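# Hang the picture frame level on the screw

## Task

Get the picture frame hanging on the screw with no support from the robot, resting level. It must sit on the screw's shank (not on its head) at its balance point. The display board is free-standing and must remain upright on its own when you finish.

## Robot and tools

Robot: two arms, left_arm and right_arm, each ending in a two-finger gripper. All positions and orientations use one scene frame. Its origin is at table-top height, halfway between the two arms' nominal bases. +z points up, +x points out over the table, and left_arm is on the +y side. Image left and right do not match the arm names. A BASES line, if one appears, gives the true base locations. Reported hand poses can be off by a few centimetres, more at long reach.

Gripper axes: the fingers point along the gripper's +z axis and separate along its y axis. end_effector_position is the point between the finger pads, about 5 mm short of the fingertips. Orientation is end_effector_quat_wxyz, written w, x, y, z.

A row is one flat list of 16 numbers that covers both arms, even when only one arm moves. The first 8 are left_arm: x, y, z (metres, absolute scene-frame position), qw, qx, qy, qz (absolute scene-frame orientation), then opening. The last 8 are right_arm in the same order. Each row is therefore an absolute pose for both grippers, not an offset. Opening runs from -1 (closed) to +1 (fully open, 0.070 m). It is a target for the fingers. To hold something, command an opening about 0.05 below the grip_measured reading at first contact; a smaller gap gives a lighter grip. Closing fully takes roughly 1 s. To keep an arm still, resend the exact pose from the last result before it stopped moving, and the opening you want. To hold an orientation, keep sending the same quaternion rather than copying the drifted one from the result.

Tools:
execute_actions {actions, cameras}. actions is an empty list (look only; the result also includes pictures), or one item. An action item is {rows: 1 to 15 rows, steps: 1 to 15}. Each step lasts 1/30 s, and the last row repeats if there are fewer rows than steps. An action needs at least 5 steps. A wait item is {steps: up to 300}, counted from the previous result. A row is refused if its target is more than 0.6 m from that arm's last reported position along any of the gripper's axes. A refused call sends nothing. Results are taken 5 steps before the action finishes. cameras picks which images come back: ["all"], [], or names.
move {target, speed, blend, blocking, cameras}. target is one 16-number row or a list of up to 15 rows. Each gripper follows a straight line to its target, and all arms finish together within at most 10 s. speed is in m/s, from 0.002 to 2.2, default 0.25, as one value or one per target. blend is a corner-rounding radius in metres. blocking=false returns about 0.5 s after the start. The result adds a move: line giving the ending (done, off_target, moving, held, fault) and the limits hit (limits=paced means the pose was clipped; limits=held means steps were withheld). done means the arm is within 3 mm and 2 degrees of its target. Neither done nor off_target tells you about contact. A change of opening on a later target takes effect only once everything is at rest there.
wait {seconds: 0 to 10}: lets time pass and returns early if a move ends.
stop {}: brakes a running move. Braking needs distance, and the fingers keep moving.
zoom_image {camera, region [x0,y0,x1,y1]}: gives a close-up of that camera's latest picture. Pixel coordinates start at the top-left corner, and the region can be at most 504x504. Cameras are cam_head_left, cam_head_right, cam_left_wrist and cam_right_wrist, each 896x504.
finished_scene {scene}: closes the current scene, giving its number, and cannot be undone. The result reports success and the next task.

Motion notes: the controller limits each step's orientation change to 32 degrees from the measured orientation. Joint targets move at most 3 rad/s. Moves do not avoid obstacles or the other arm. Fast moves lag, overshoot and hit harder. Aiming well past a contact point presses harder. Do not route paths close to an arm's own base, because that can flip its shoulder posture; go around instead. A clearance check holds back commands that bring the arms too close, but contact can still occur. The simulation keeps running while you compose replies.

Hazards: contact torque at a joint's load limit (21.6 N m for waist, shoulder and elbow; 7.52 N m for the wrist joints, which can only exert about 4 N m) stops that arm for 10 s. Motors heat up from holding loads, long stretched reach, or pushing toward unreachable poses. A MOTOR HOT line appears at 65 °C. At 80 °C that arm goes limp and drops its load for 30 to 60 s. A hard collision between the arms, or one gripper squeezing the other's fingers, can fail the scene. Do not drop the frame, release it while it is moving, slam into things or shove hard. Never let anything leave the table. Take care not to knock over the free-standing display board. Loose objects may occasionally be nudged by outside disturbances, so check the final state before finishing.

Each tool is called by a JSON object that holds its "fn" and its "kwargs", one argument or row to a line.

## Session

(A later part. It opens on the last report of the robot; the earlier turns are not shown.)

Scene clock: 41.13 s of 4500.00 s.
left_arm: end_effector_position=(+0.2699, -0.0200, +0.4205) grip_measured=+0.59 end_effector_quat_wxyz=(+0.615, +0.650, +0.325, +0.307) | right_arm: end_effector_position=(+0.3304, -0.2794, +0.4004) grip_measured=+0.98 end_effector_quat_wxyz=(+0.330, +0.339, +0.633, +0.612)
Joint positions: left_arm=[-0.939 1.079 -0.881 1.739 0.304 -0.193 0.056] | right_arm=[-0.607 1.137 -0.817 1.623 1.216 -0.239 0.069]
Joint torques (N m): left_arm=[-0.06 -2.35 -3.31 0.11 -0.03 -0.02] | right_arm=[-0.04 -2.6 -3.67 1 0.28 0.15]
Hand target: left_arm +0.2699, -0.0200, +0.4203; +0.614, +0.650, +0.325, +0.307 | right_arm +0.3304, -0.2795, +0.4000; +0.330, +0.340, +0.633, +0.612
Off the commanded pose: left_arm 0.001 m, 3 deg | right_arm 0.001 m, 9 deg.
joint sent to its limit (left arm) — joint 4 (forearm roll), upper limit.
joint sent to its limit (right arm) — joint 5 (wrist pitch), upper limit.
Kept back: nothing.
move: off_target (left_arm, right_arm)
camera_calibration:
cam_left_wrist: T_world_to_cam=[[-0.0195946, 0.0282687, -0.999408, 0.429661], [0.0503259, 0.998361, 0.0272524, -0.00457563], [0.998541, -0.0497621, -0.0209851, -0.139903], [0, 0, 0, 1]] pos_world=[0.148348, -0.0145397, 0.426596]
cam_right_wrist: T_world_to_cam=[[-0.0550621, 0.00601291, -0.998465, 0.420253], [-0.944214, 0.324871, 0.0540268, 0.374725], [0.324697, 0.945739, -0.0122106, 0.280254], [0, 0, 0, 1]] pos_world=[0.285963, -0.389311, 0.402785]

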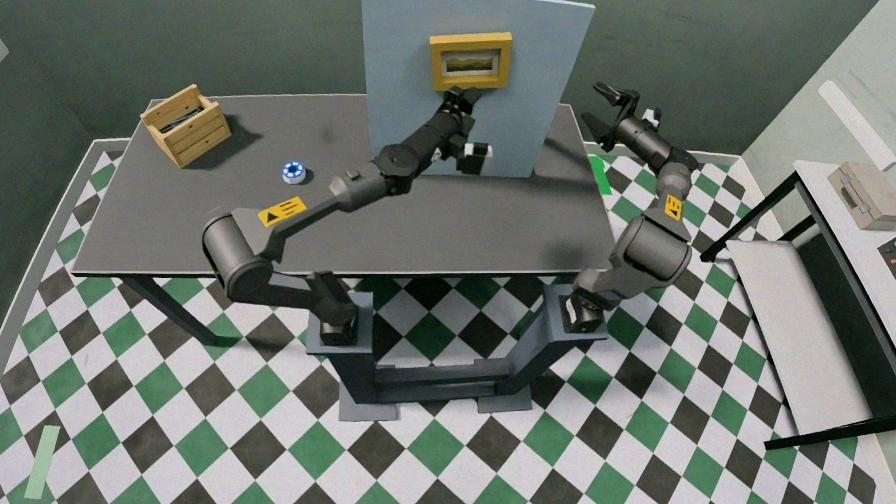

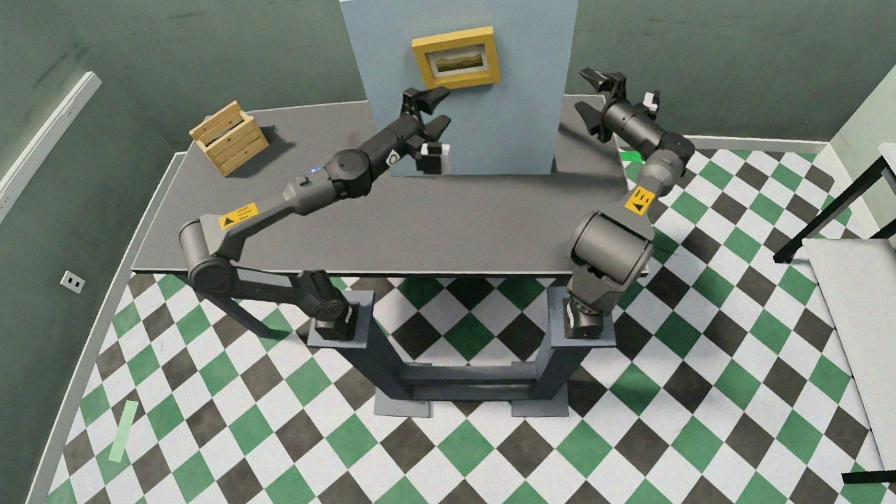

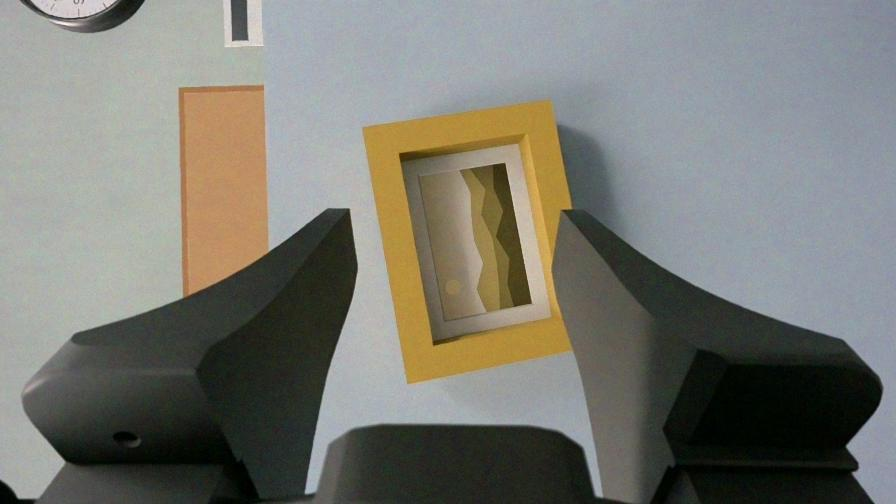

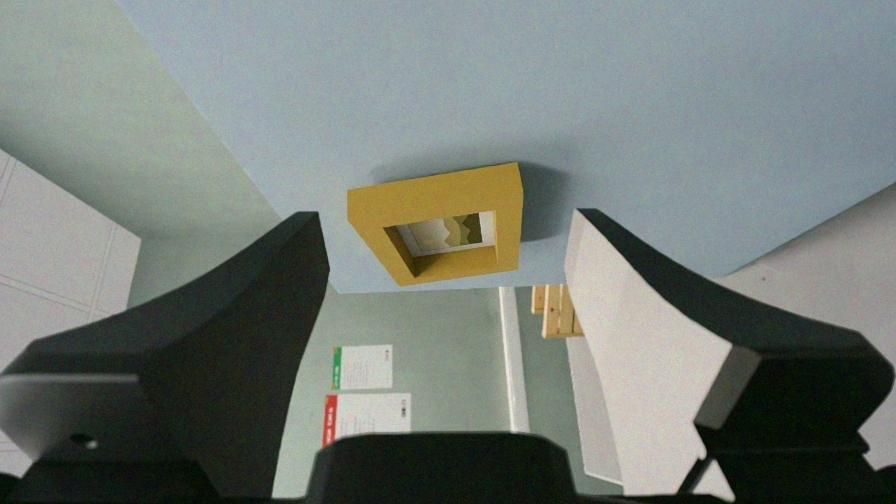

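{"fn": "move", "kwargs": {
  "target": [
    [0.30,0.25,0.48,0.334,0.137,0.93,-0.1,0.59,0.30,-0.2,0.44,0.5495,0.445,0.5213,0.4777,0.3],
    [0.30,0.25,0.48,0.334,0.137,0.93,-0.1,0.59,0.345,-0.035,0.447,0.5495,0.445,0.5213,0.4777,0.3]
  ],
  "blend": [0.0,0],
  "speed": 0.3,
  "cameras": ["all"]
}}

Scene clock: 49.03 s of 4500.00 s.
left_arm: end_effector_position=(+0.3000, +0.2498, +0.4798) grip_measured=+0.59 end_effector_quat_wxyz=(+0.480, +0.083, +0.873, -0.019) | right_arm: end_effector_position=(+0.3449, -0.0346, +0.4471) grip_measured=+0.30 end_effector_quat_wxyz=(+0.549, +0.445, +0.522, +0.478)
Joint positions: left_arm=[0.337 1.147 -1.632 -0.414 1.223 0.47 0.056] | right_arm=[1.199 1.571 -1.316 1.435 -1.183 0.058 0.046]
Joint torques (N m): left_arm=[-0.76 -1.74 -2.03 -0.42 -0.63 0.04] | right_arm=[-0.45 -6.41 -3.42 -1.23 -0.29 0.19]
Hand target: left_arm +0.3002, +0.2498, +0.4796; +0.480, +0.084, +0.873, -0.019 | right_arm +0.3450, -0.0350, +0.4470; +0.550, +0.445, +0.521, +0.478
Off the commanded pose: left_arm 0.000 m, 21 deg | right_arm 0.000 m, 0 deg.
joint sent to its limit (left arm) — joint 5 (wrist pitch), upper limit.
Kept back: nothing.
move: off_target (left_arm)
camera_calibration:
cam_left_wrist: T_world_to_cam=[[-0.14977, -0.986279, -0.0694507, 0.328167], [-0.903335, 0.165053, -0.395907, 0.420313], [0.401938, 0.00344244, -0.91566, 0.43963], [0, 0, 0, 1]] pos_world=[0.252129, 0.252777, 0.591749]
cam_right_wrist: T_world_to_cam=[[0.051049, -0.109473, -0.992678, 0.423075], [-0.611849, 0.782165, -0.117722, 0.284417], [0.789326, 0.613379, -0.0270523, -0.120506], [0, 0, 0, 1]] pos_world=[0.247541, -0.10223, 0.4502]

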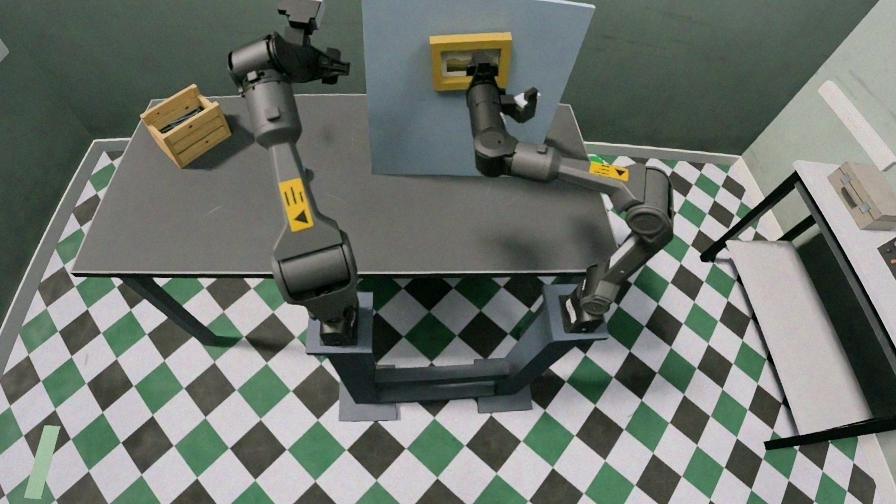

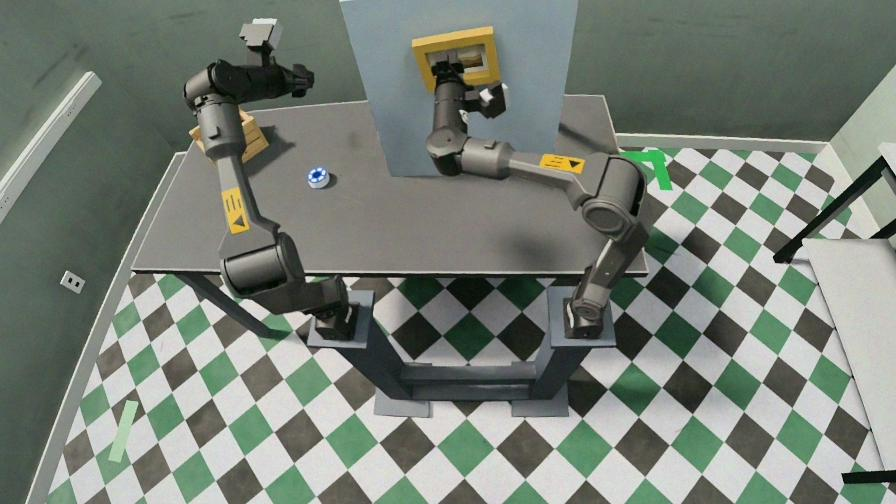

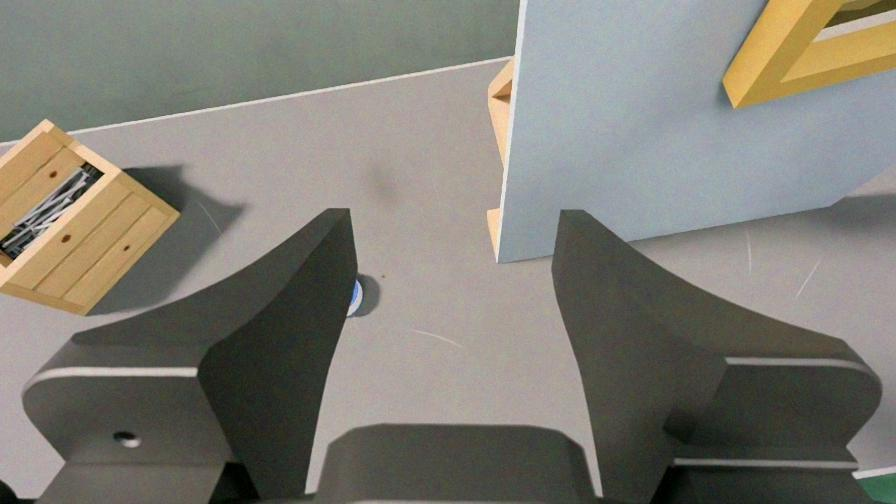

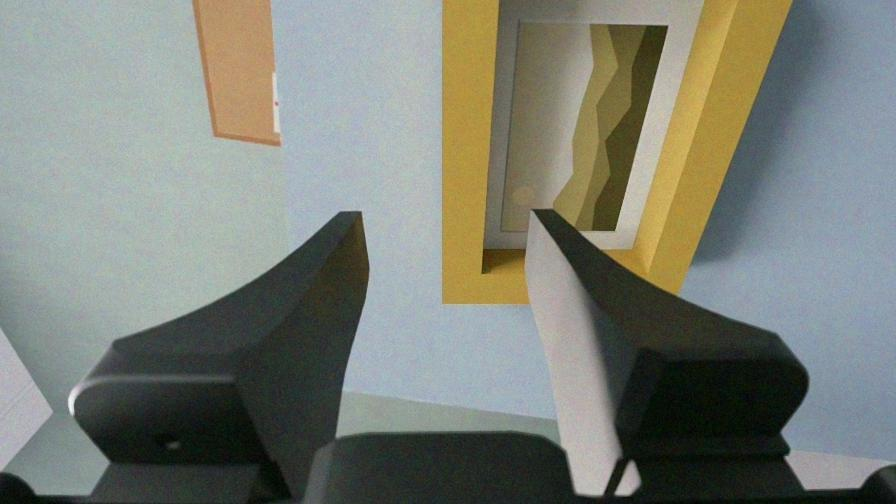

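{"fn": "move", "kwargs": {
  "target": [
    [0.30,0.25,0.48,0.480,0.083,0.873,-0.019,0.59,0.385,-0.035,0.4425,0.5495,0.445,0.5213,0.4777,0.3],
    [0.30,0.25,0.48,0.480,0.083,0.873,-0.019,0.59,0.422,-0.035,0.4435,0.5495,0.445,0.5213,0.4777,0.3]
  ],
  "speed": 0.1,
  "cameras": ["all"]
}}

{"fn": "zoom_image", "kwargs": {
  "camera": "cam_right_wrist",
  "region": [300, 0, 700, 300]
}}

Scene clock: 50.87 s of 4500.00 s.
left_arm: end_effector_position=(+0.3000, +0.2499, +0.4799) grip_measured=+0.59 end_effector_quat_wxyz=(+0.480, +0.083, +0.873, -0.019) | right_arm: end_effector_position=(+0.4224, -0.0347, +0.4434) grip_measured=+0.30 end_effector_quat_wxyz=(+0.549, +0.445, +0.521, +0.478)
Joint positions: left_arm=[0.338 1.147 -1.632 -0.415 1.223 0.47 0.056] | right_arm=[0.979 1.706 -1.467 1.39 -0.966 0.08 0.046]
Joint torques (N m): left_arm=[0.4 -2.84 -2.65 -0.46 -0.33 -0.19] | right_arm=[0.69 -7.69 -3.61 -1.04 -0.31 -0.19]
Hand target: left_arm +0.3000, +0.2500, +0.4800; +0.480, +0.083, +0.873, -0.019 | right_arm +0.4220, -0.0350, +0.4435; +0.550, +0.445, +0.521, +0.478
Off the commanded pose: left_arm 0.000 m, 0 deg | right_arm 0.001 m, 0 deg.
joint sent to its limit (left arm) — joint 5 (wrist pitch), upper limit.
Kept back: nothing.
move: done
camera_calibration:
cam_left_wrist: T_world_to_cam=[[-0.149391, -0.986382, -0.0687951, 0.327907], [-0.90331, 0.164444, -0.39622, 0.420613], [0.402137, 0.0029516, -0.915575, 0.439653], [0, 0, 0, 1]] pos_world=[0.252129, 0.252976, 0.591749]
cam_right_wrist: T_world_to_cam=[[0.0509065, -0.108594, -0.992782, 0.415516], [-0.611845, 0.782285, -0.116942, 0.33119], [0.789338, 0.613382, -0.0266192, -0.181996], [0, 0, 0, 1]] pos_world=[0.325141, -0.10233, 0.446402]

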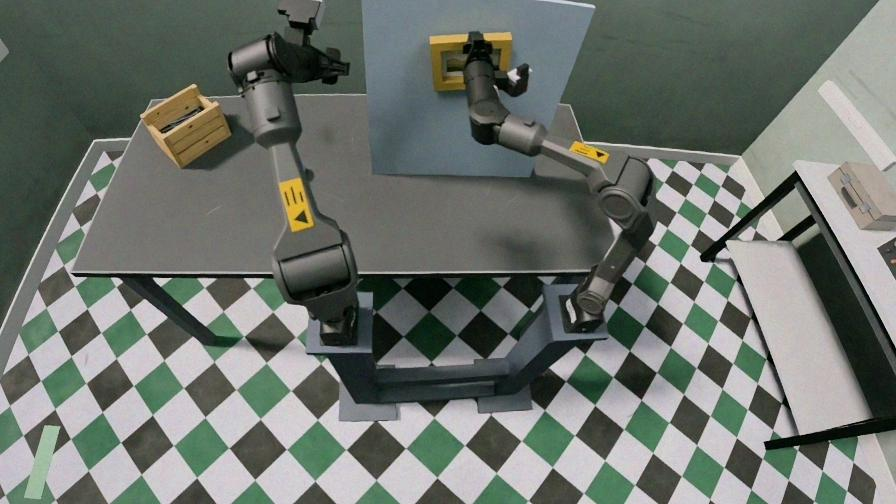

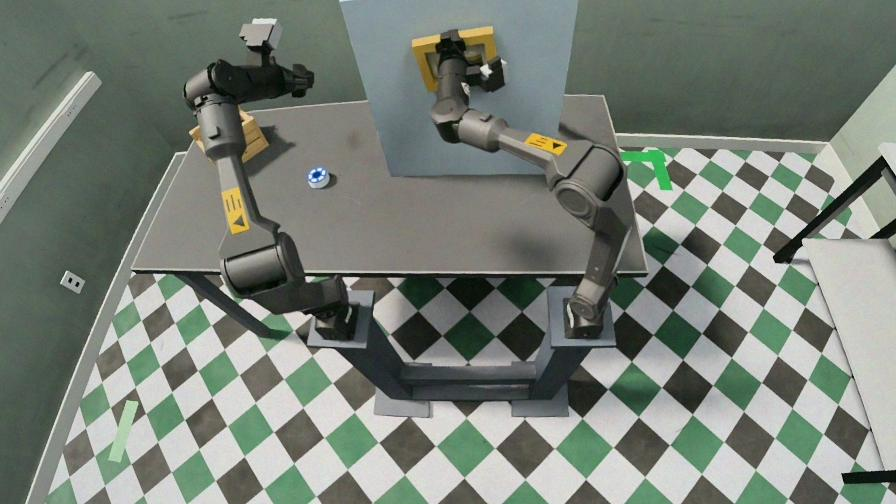

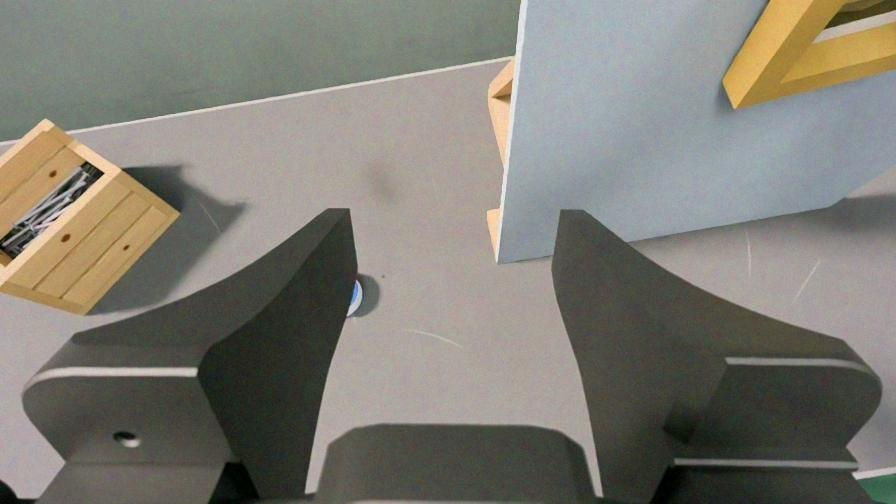

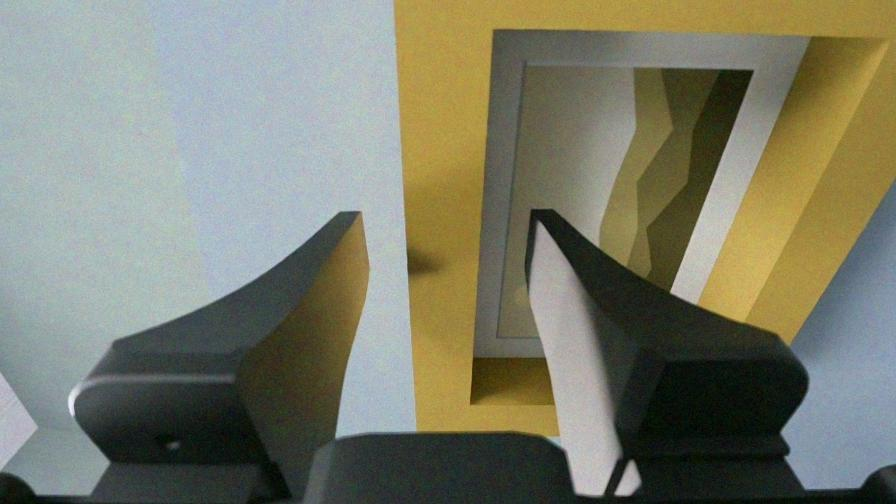

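Scaled by 1.260 from the camera's 896x504 image, which has a finer 1280x720 frame.

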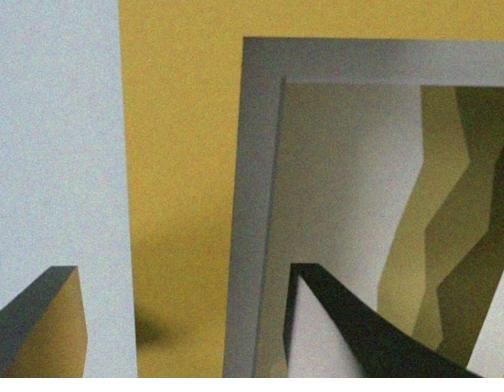

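{"fn": "move", "kwargs": {
  "target": [0.30,0.25,0.48,0.480,0.083,0.873,-0.019,0.59,0.422,-0.035,0.4435,0.5495,0.445,0.5213,0.4777,-0.52],
  "speed": 0.1,
  "cameras": ["all"]
}}

Scene clock: 51.83 s of 4500.00 s.
left_arm: end_effector_position=(+0.3000, +0.2499, +0.4799) grip_measured=+0.59 end_effector_quat_wxyz=(+0.480, +0.083, +0.873, -0.019) | right_arm: end_effector_position=(+0.4218, -0.0350, +0.4443) grip_measured=-0.45 end_effector_quat_wxyz=(+0.549, +0.445, +0.521, +0.479)
Joint positions: left_arm=[0.338 1.147 -1.632 -0.415 1.223 0.47 0.056] | right_arm=[0.98 1.703 -1.466 1.389 -0.967 0.08 0.019]
Joint torques (N m): left_arm=[0.37 -3.46 -3.15 -0.44 -0.22 -0.19] | right_arm=[-0.04 -5.95 -3.42 -0.38 -0.31 -0.07]
Hand target: left_arm +0.3000, +0.2500, +0.4800; +0.480, +0.083, +0.873, -0.019 | right_arm +0.4220, -0.0350, +0.4435; +0.550, +0.445, +0.521, +0.478
Off the commanded pose: left_arm 0.000 m, 0 deg | right_arm 0.001 m, 0 deg.
joint sent to its limit (left arm) — joint 5 (wrist pitch), upper limit.
Kept back: nothing.
move: done
camera_calibration:
cam_left_wrist: T_world_to_cam=[[-0.149391, -0.986382, -0.0687951, 0.327907], [-0.90331, 0.164444, -0.39622, 0.420613], [0.402137, 0.0029516, -0.915575, 0.439653], [0, 0, 0, 1]] pos_world=[0.252129, 0.252976, 0.591749]
cam_right_wrist: T_world_to_cam=[[0.0527262, -0.108027, -0.992749, 0.415666], [-0.611774, 0.78224, -0.117612, 0.331412], [0.789273, 0.61354, -0.0248436, -0.182077], [0, 0, 0, 1]] pos_world=[0.324541, -0.102629, 0.447107]

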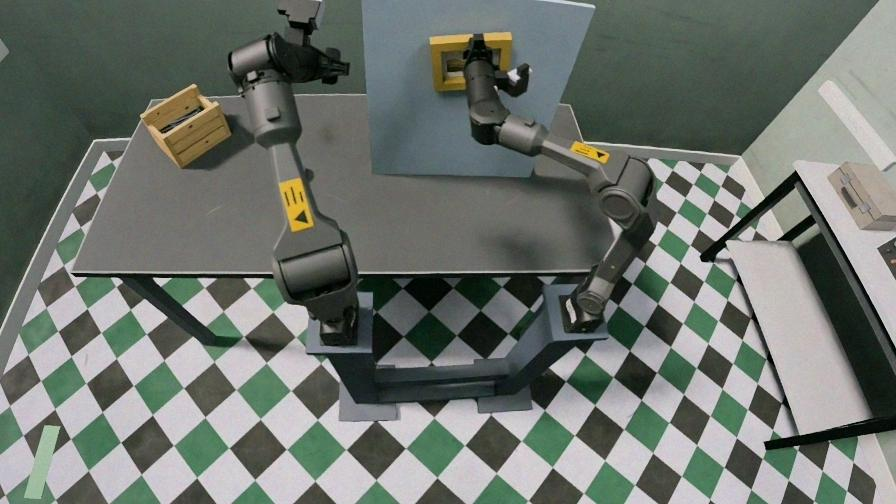

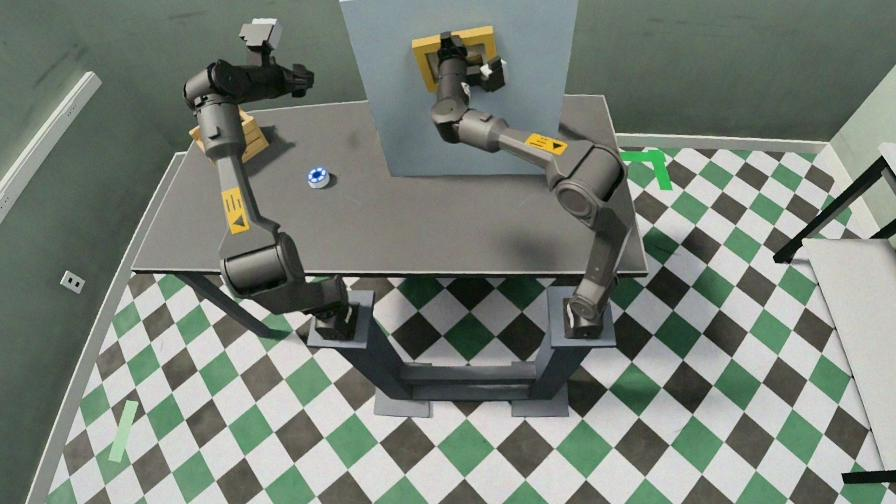

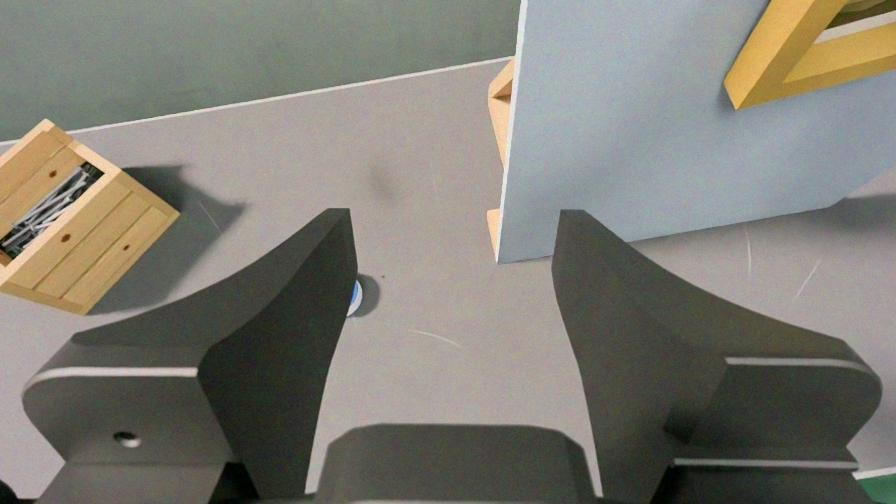

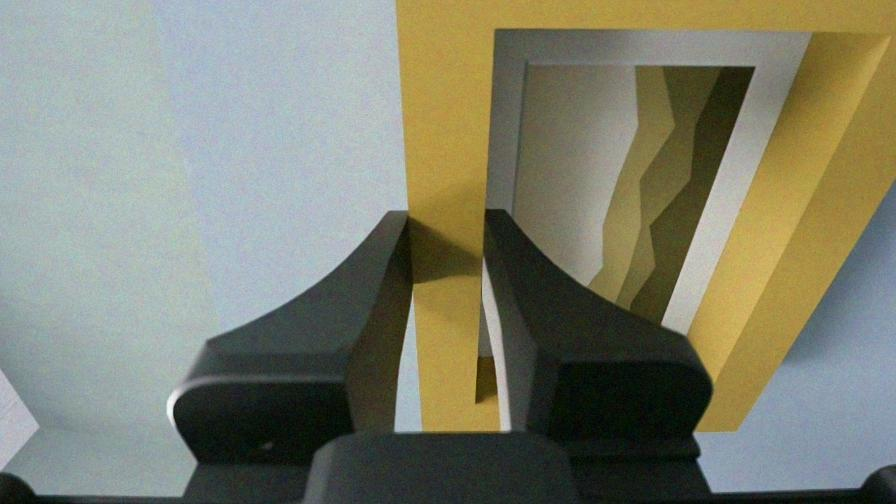

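{"fn": "move", "kwargs": {
  "target": [
    [0.30,0.25,0.48,0.480,0.083,0.873,-0.019,0.59,0.420,-0.035,0.462,0.5495,0.445,0.5213,0.4777,-0.52],
    [0.30,0.25,0.48,0.480,0.083,0.873,-0.019,0.59,0.37,-0.035,0.464,0.5495,0.445,0.5213,0.4777,-0.52]
  ],
  "speed": [0.04,0.08],
  "cameras": ["all"]
}}

Scene clock: 53.50 s of 4500.00 s.
left_arm: end_effector_position=(+0.3000, +0.2499, +0.4799) grip_measured=+0.59 end_effector_quat_wxyz=(+0.480, +0.083, +0.873, -0.019) | right_arm: end_effector_position=(+0.3697, -0.0351, +0.4643) grip_measured=-0.45 end_effector_quat_wxyz=(+0.549, +0.445, +0.521, +0.478)
Joint positions: left_arm=[0.338 1.147 -1.632 -0.415 1.223 0.47 0.056] | right_arm=[1.122 1.604 -1.423 1.453 -1.099 -0.01 0.019]
Joint torques (N m): left_arm=[0.41 -3.47 -3.1 -0.34 -0.07 -0.2] | right_arm=[-0.42 -6.41 -4.61 -1.72 -0.09 -0.25]
Hand target: left_arm +0.3000, +0.2500, +0.4800; +0.480, +0.083, +0.873, -0.019 | right_arm +0.3700, -0.0350, +0.4640; +0.550, +0.445, +0.521, +0.478
Off the commanded pose: left_arm 0.000 m, 0 deg | right_arm 0.000 m, 0 deg.
joint sent to its limit (left arm) — joint 5 (wrist pitch), upper limit.
Kept back: nothing.
move: done
camera_calibration:
cam_left_wrist: T_world_to_cam=[[-0.149391, -0.986382, -0.0687951, 0.327907], [-0.90331, 0.164444, -0.39622, 0.420613], [0.402137, 0.0029516, -0.915575, 0.439653], [0, 0, 0, 1]] pos_world=[0.252129, 0.252976, 0.591749]
cam_right_wrist: T_world_to_cam=[[0.0516704, -0.108405, -0.992763, 0.438625], [-0.611319, 0.782646, -0.117278, 0.301605], [0.789696, 0.612955, -0.0258303, -0.140092], [0, 0, 0, 1]] pos_world=[0.272343, -0.102631, 0.467204]

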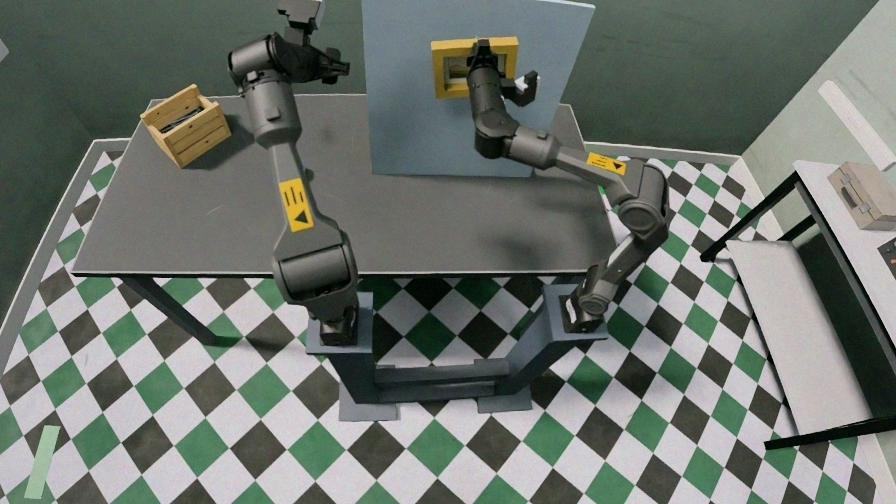

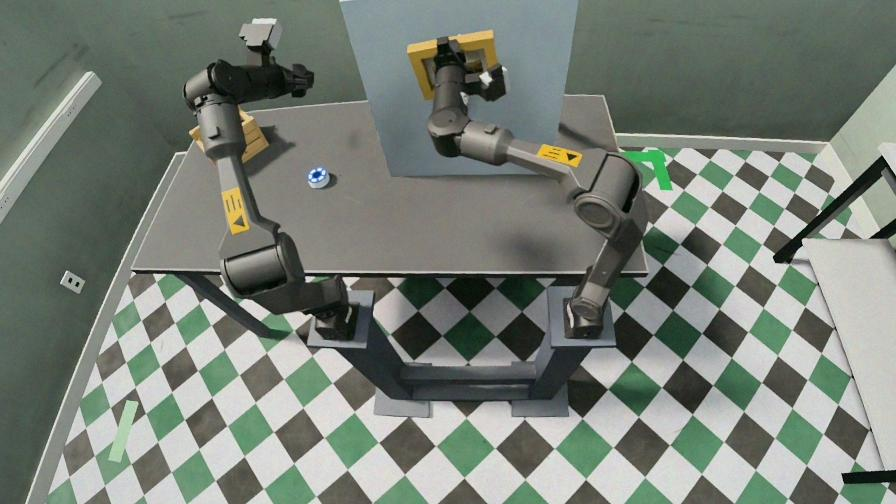

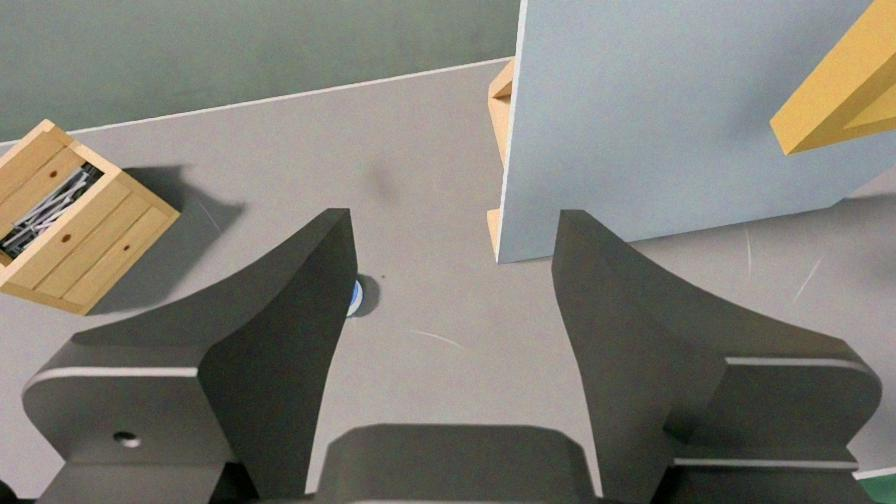

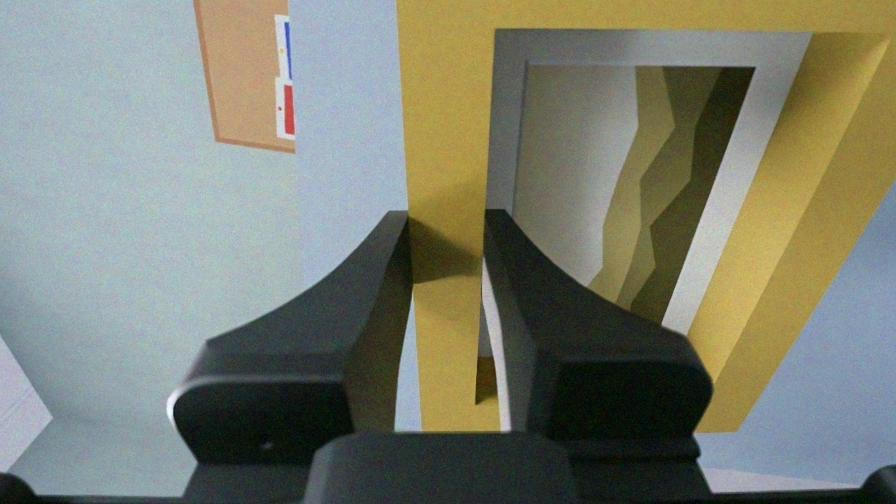

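{"fn": "move", "kwargs": {
  "target": [
    [0.30,0.25,0.48,0.480,0.083,0.873,-0.019,0.59,0.30,-0.06,0.46,0.5,0.5,0.5,0.5,-0.52],
    [0.343,0.12,0.46,0.147,-0.147,0.692,-0.692,0.59,0.28,-0.12,0.45,0.2127,0.2127,0.6744,0.6744,-0.52]
  ],
  "speed": [0.12,0.2],
  "cameras": ["all"]
}}

Scene clock: 59.80 s of 4500.00 s.
left_arm: end_effector_position=(+0.3432, +0.1194, +0.4599) grip_measured=+0.59 end_effector_quat_wxyz=(+0.220, -0.222, +0.676, -0.668) | right_arm: end_effector_position=(+0.2800, -0.1200, +0.4496) grip_measured=-0.45 end_effector_quat_wxyz=(+0.212, +0.213, +0.675, +0.674)
Joint positions: left_arm=[0.293 1.314 -1.17 -1.579 1.223 0.056 0.056] | right_arm=[0.041 1.038 -0.924 1.589 0.944 -0.031 0.019]
Joint torques (N m): left_arm=[-0.13 -4.02 -3.26 -0.74 0.62 -0.11] | right_arm=[0.7 -2.13 -5.25 1.46 -0.1 -0.12]
Hand target: left_arm +0.3432, +0.1195, +0.4600; +0.220, -0.222, +0.676, -0.668 | right_arm +0.2800, -0.1200, +0.4500; +0.213, +0.213, +0.674, +0.674
Off the commanded pose: left_arm 0.001 m, 12 deg | right_arm 0.000 m, 0 deg.
joint read past its limit (left arm) — joint 5 (wrist pitch), upper limit.
joint sent to its limit (left arm) — joint 5 (wrist pitch), upper limit.
Kept back: nothing.
move: off_target (left_arm)
camera_calibration:
cam_left_wrist: T_world_to_cam=[[0.011141, -0.0348826, 0.999329, -0.455645], [-0.999119, -0.040829, 0.00971349, 0.343896], [0.0404628, -0.998557, -0.0353068, 0.243271], [0, 0, 0, 1]] pos_world=[0.338826, 0.241067, 0.460588]
cam_right_wrist: T_world_to_cam=[[-0.0385679, 0.0137967, -0.999161, 0.462341], [-0.998209, -0.0462826, 0.037892, 0.250598], [-0.0457209, 0.998833, 0.015557, 0.244044], [0, 0, 0, 1]] pos_world=[0.279138, -0.23854, 0.448661]

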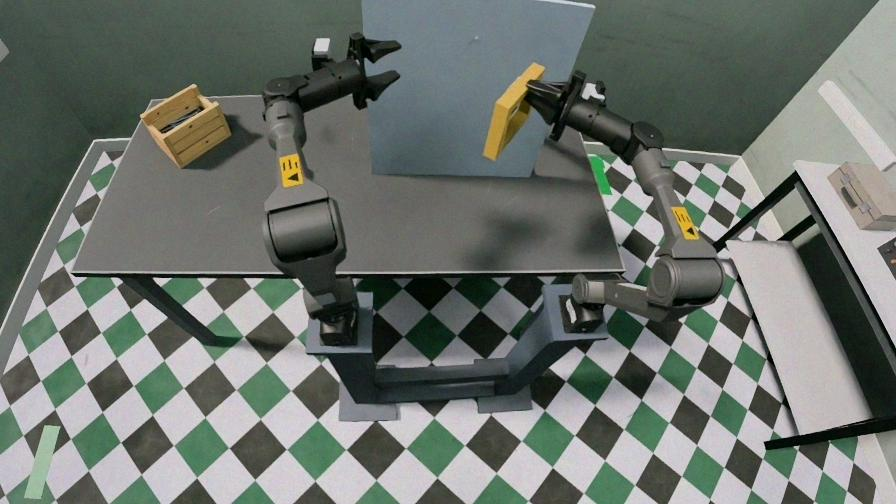

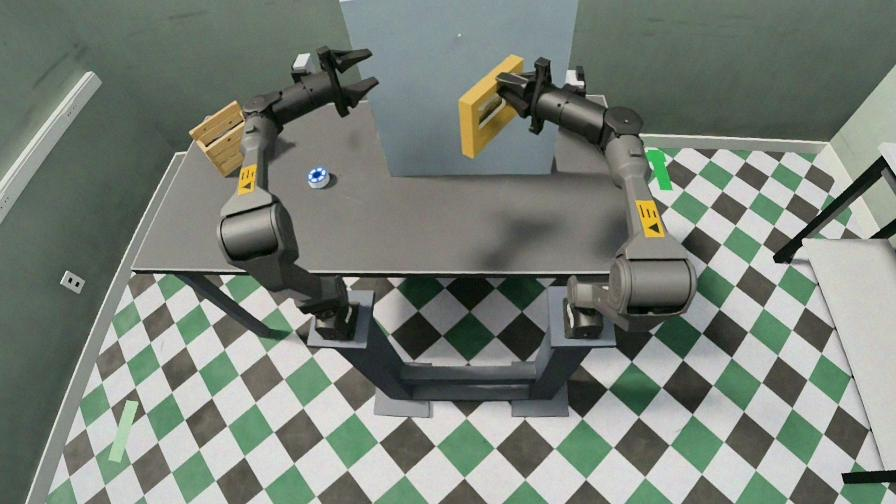

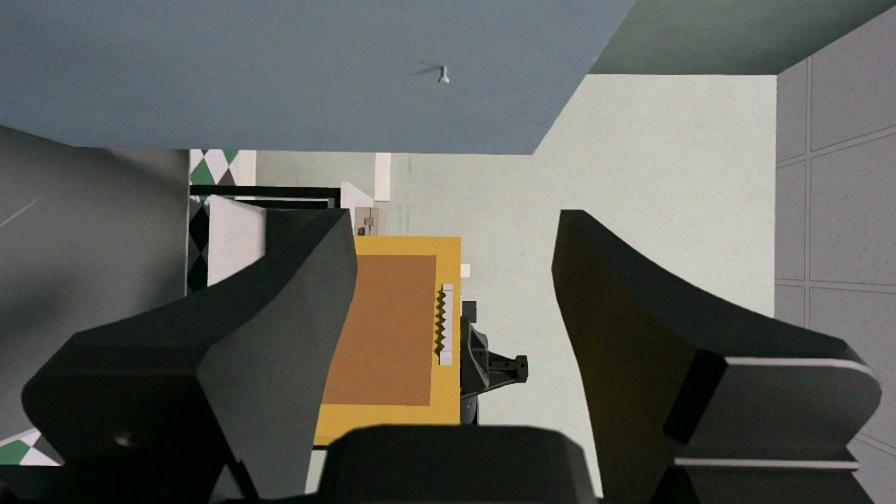

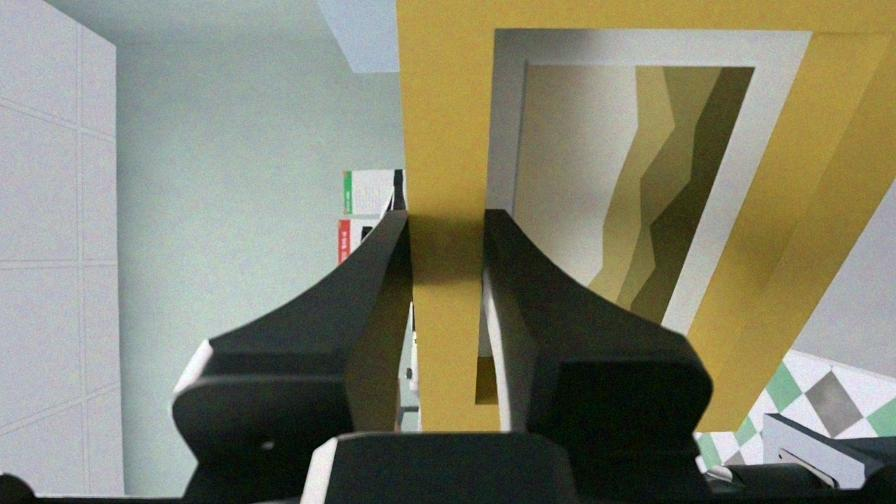

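Excellent: a sawtooth hanger on the back.

{"fn": "zoom_image", "kwargs": {
  "camera": "cam_left_wrist",
  "region": [410, 270, 490, 380]
}}

{"fn": "zoom_image", "kwargs": {
  "camera": "cam_left_wrist",
  "region": [310, 220, 490, 450]
}}

{"fn": "zoom_image", "kwargs": {
  "camera": "cam_left_wrist",
  "region": [400, 40, 490, 110]
}}

{"fn": "zoom_image", "kwargs": {
  "camera": "cam_head_left",
  "region": [440, 20, 510, 60]
}}

{"fn": "zoom_image", "kwargs": {
  "camera": "cam_head_right",
  "region": [430, 15, 500, 55]
}}

Scaled by 4.582 from the camera's 896x504 image, which has a finer 1280x720 frame.

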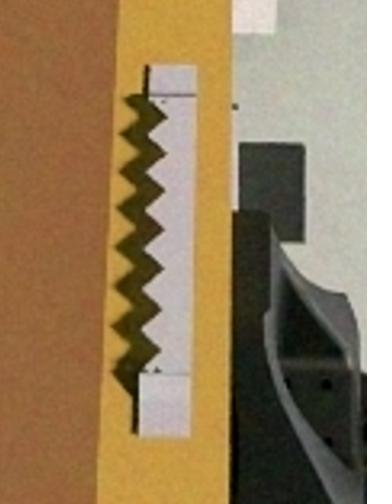

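Scaled by 2.191 from the camera's 896x504 image, which has a finer 1280x720 frame.

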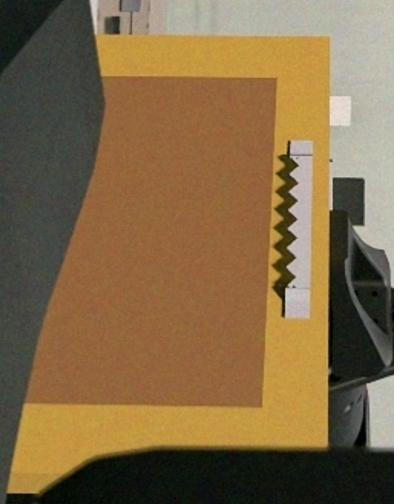

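Scaled by 5.600 from the camera's 896x504 image, which has a finer 1280x720 frame.

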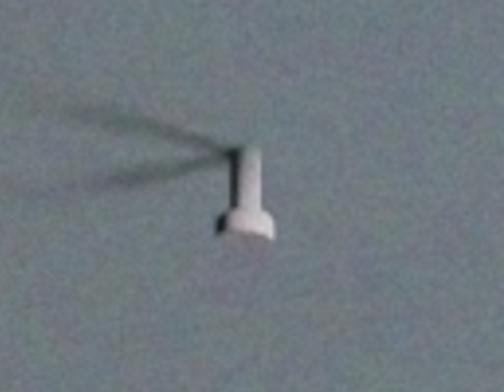

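Scaled by 7.200 from the camera's 896x504 image, which has a finer 1280x720 frame.

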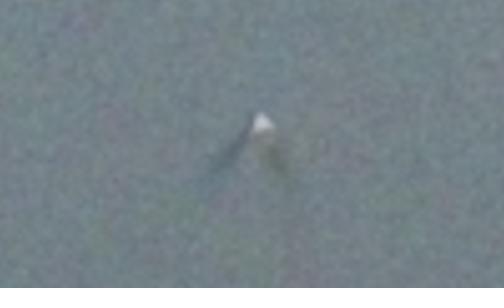

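Scaled by 7.200 from the camera's 896x504 image, which has a finer 1280x720 frame.

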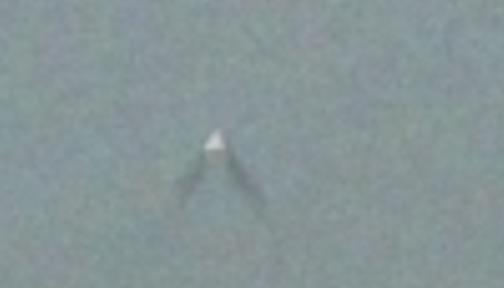

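{"fn": "move", "kwargs": {
  "target": [
    [0.343,0.12,0.46,0.220,-0.222,0.676,-0.668,0.59,0.31,-0.06,0.457,0.515,0.4845,0.4845,0.515,-0.52],
    [0.343,0.12,0.46,0.220,-0.222,0.676,-0.668,0.59,0.38,-0.0417,0.457,0.515,0.4845,0.4845,0.515,-0.52]
  ],
  "speed": [0.2,0.12],
  "cameras": ["all"]
}}

Scene clock: 72.07 s of 4500.00 s.
left_arm: end_effector_position=(+0.3431, +0.1199, +0.4599) grip_measured=+0.59 end_effector_quat_wxyz=(+0.220, -0.222, +0.676, -0.667) | right_arm: end_effector_position=(+0.3804, -0.0413, +0.4567) grip_measured=-0.45 end_effector_quat_wxyz=(+0.515, +0.485, +0.485, +0.515)
Joint positions: left_arm=[0.294 1.313 -1.17 -1.578 1.223 0.055 0.056] | right_arm=[1.084 1.61 -1.399 1.434 -1.074 0.174 0.019]
Joint torques (N m): left_arm=[0.56 -5.02 -2.4 -0.98 -0.13 -0.12] | right_arm=[0.74 -7.91 -4.12 -1.62 -0.38 -0.22]
Hand target: left_arm +0.3430, +0.1199, +0.4600; +0.220, -0.222, +0.676, -0.667 | right_arm +0.3800, -0.0417, +0.4570; +0.515, +0.485, +0.485, +0.515
Off the commanded pose: left_arm 0.000 m, 0 deg | right_arm 0.001 m, 0 deg.
joint sent to its limit (left arm) — joint 5 (wrist pitch), upper limit.
Kept back: nothing.
move: done
camera_calibration:
cam_left_wrist: T_world_to_cam=[[0.0113142, -0.0353612, 0.999311, -0.455658], [-0.999047, -0.0425371, 0.00980605, 0.343962], [0.042161, -0.998469, -0.0358087, 0.243421], [0, 0, 0, 1]] pos_world=[0.338527, 0.241567, 0.460687]
cam_right_wrist: T_world_to_cam=[[0.0508812, 0.0388456, -0.997949, 0.438679], [-0.611347, 0.791363, -0.000365882, 0.259144], [0.789726, 0.610111, 0.0640136, -0.18606], [0, 0, 0, 1]] pos_world=[0.283043, -0.108601, 0.449785]

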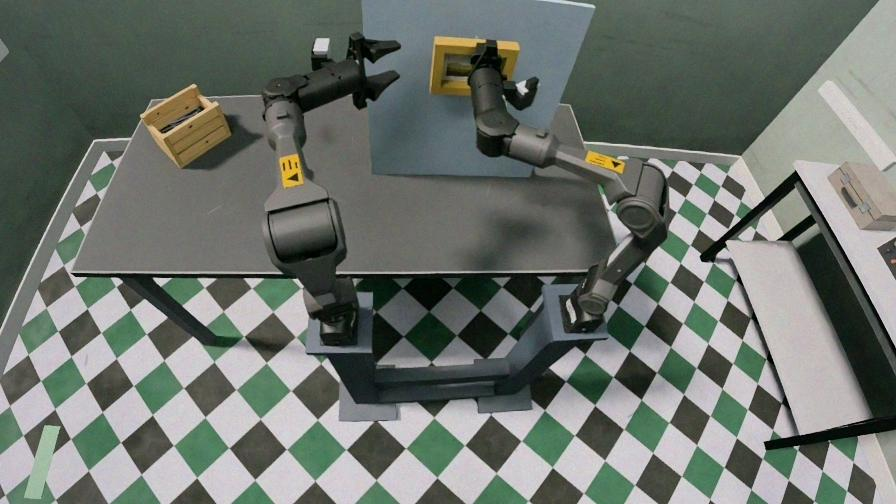

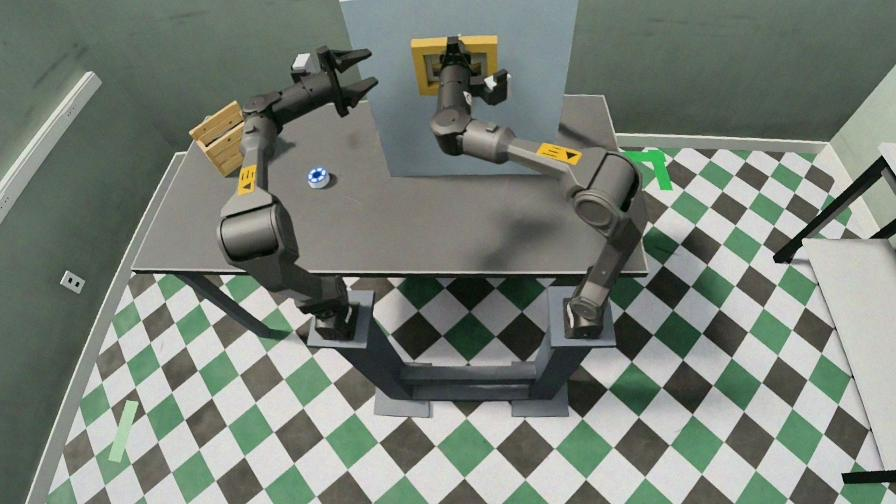

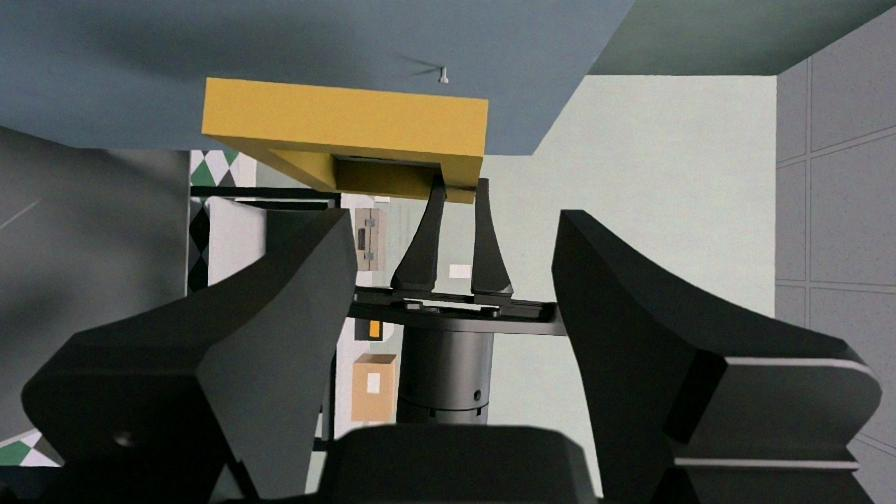

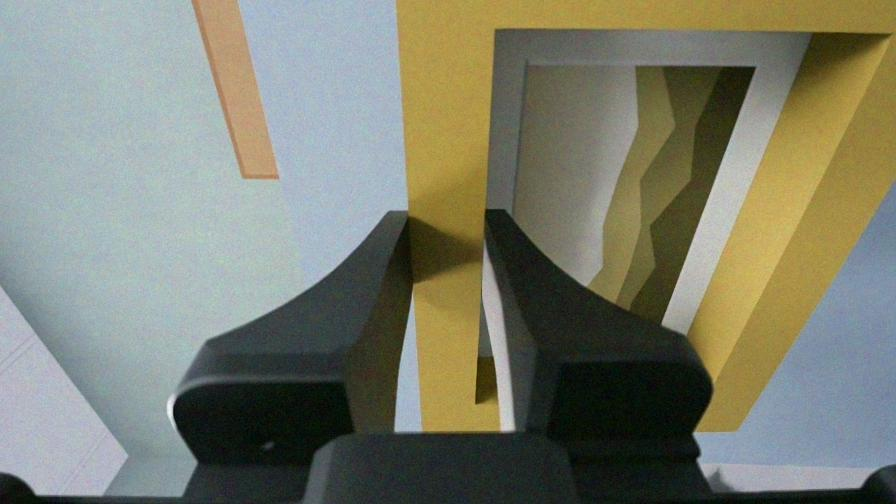

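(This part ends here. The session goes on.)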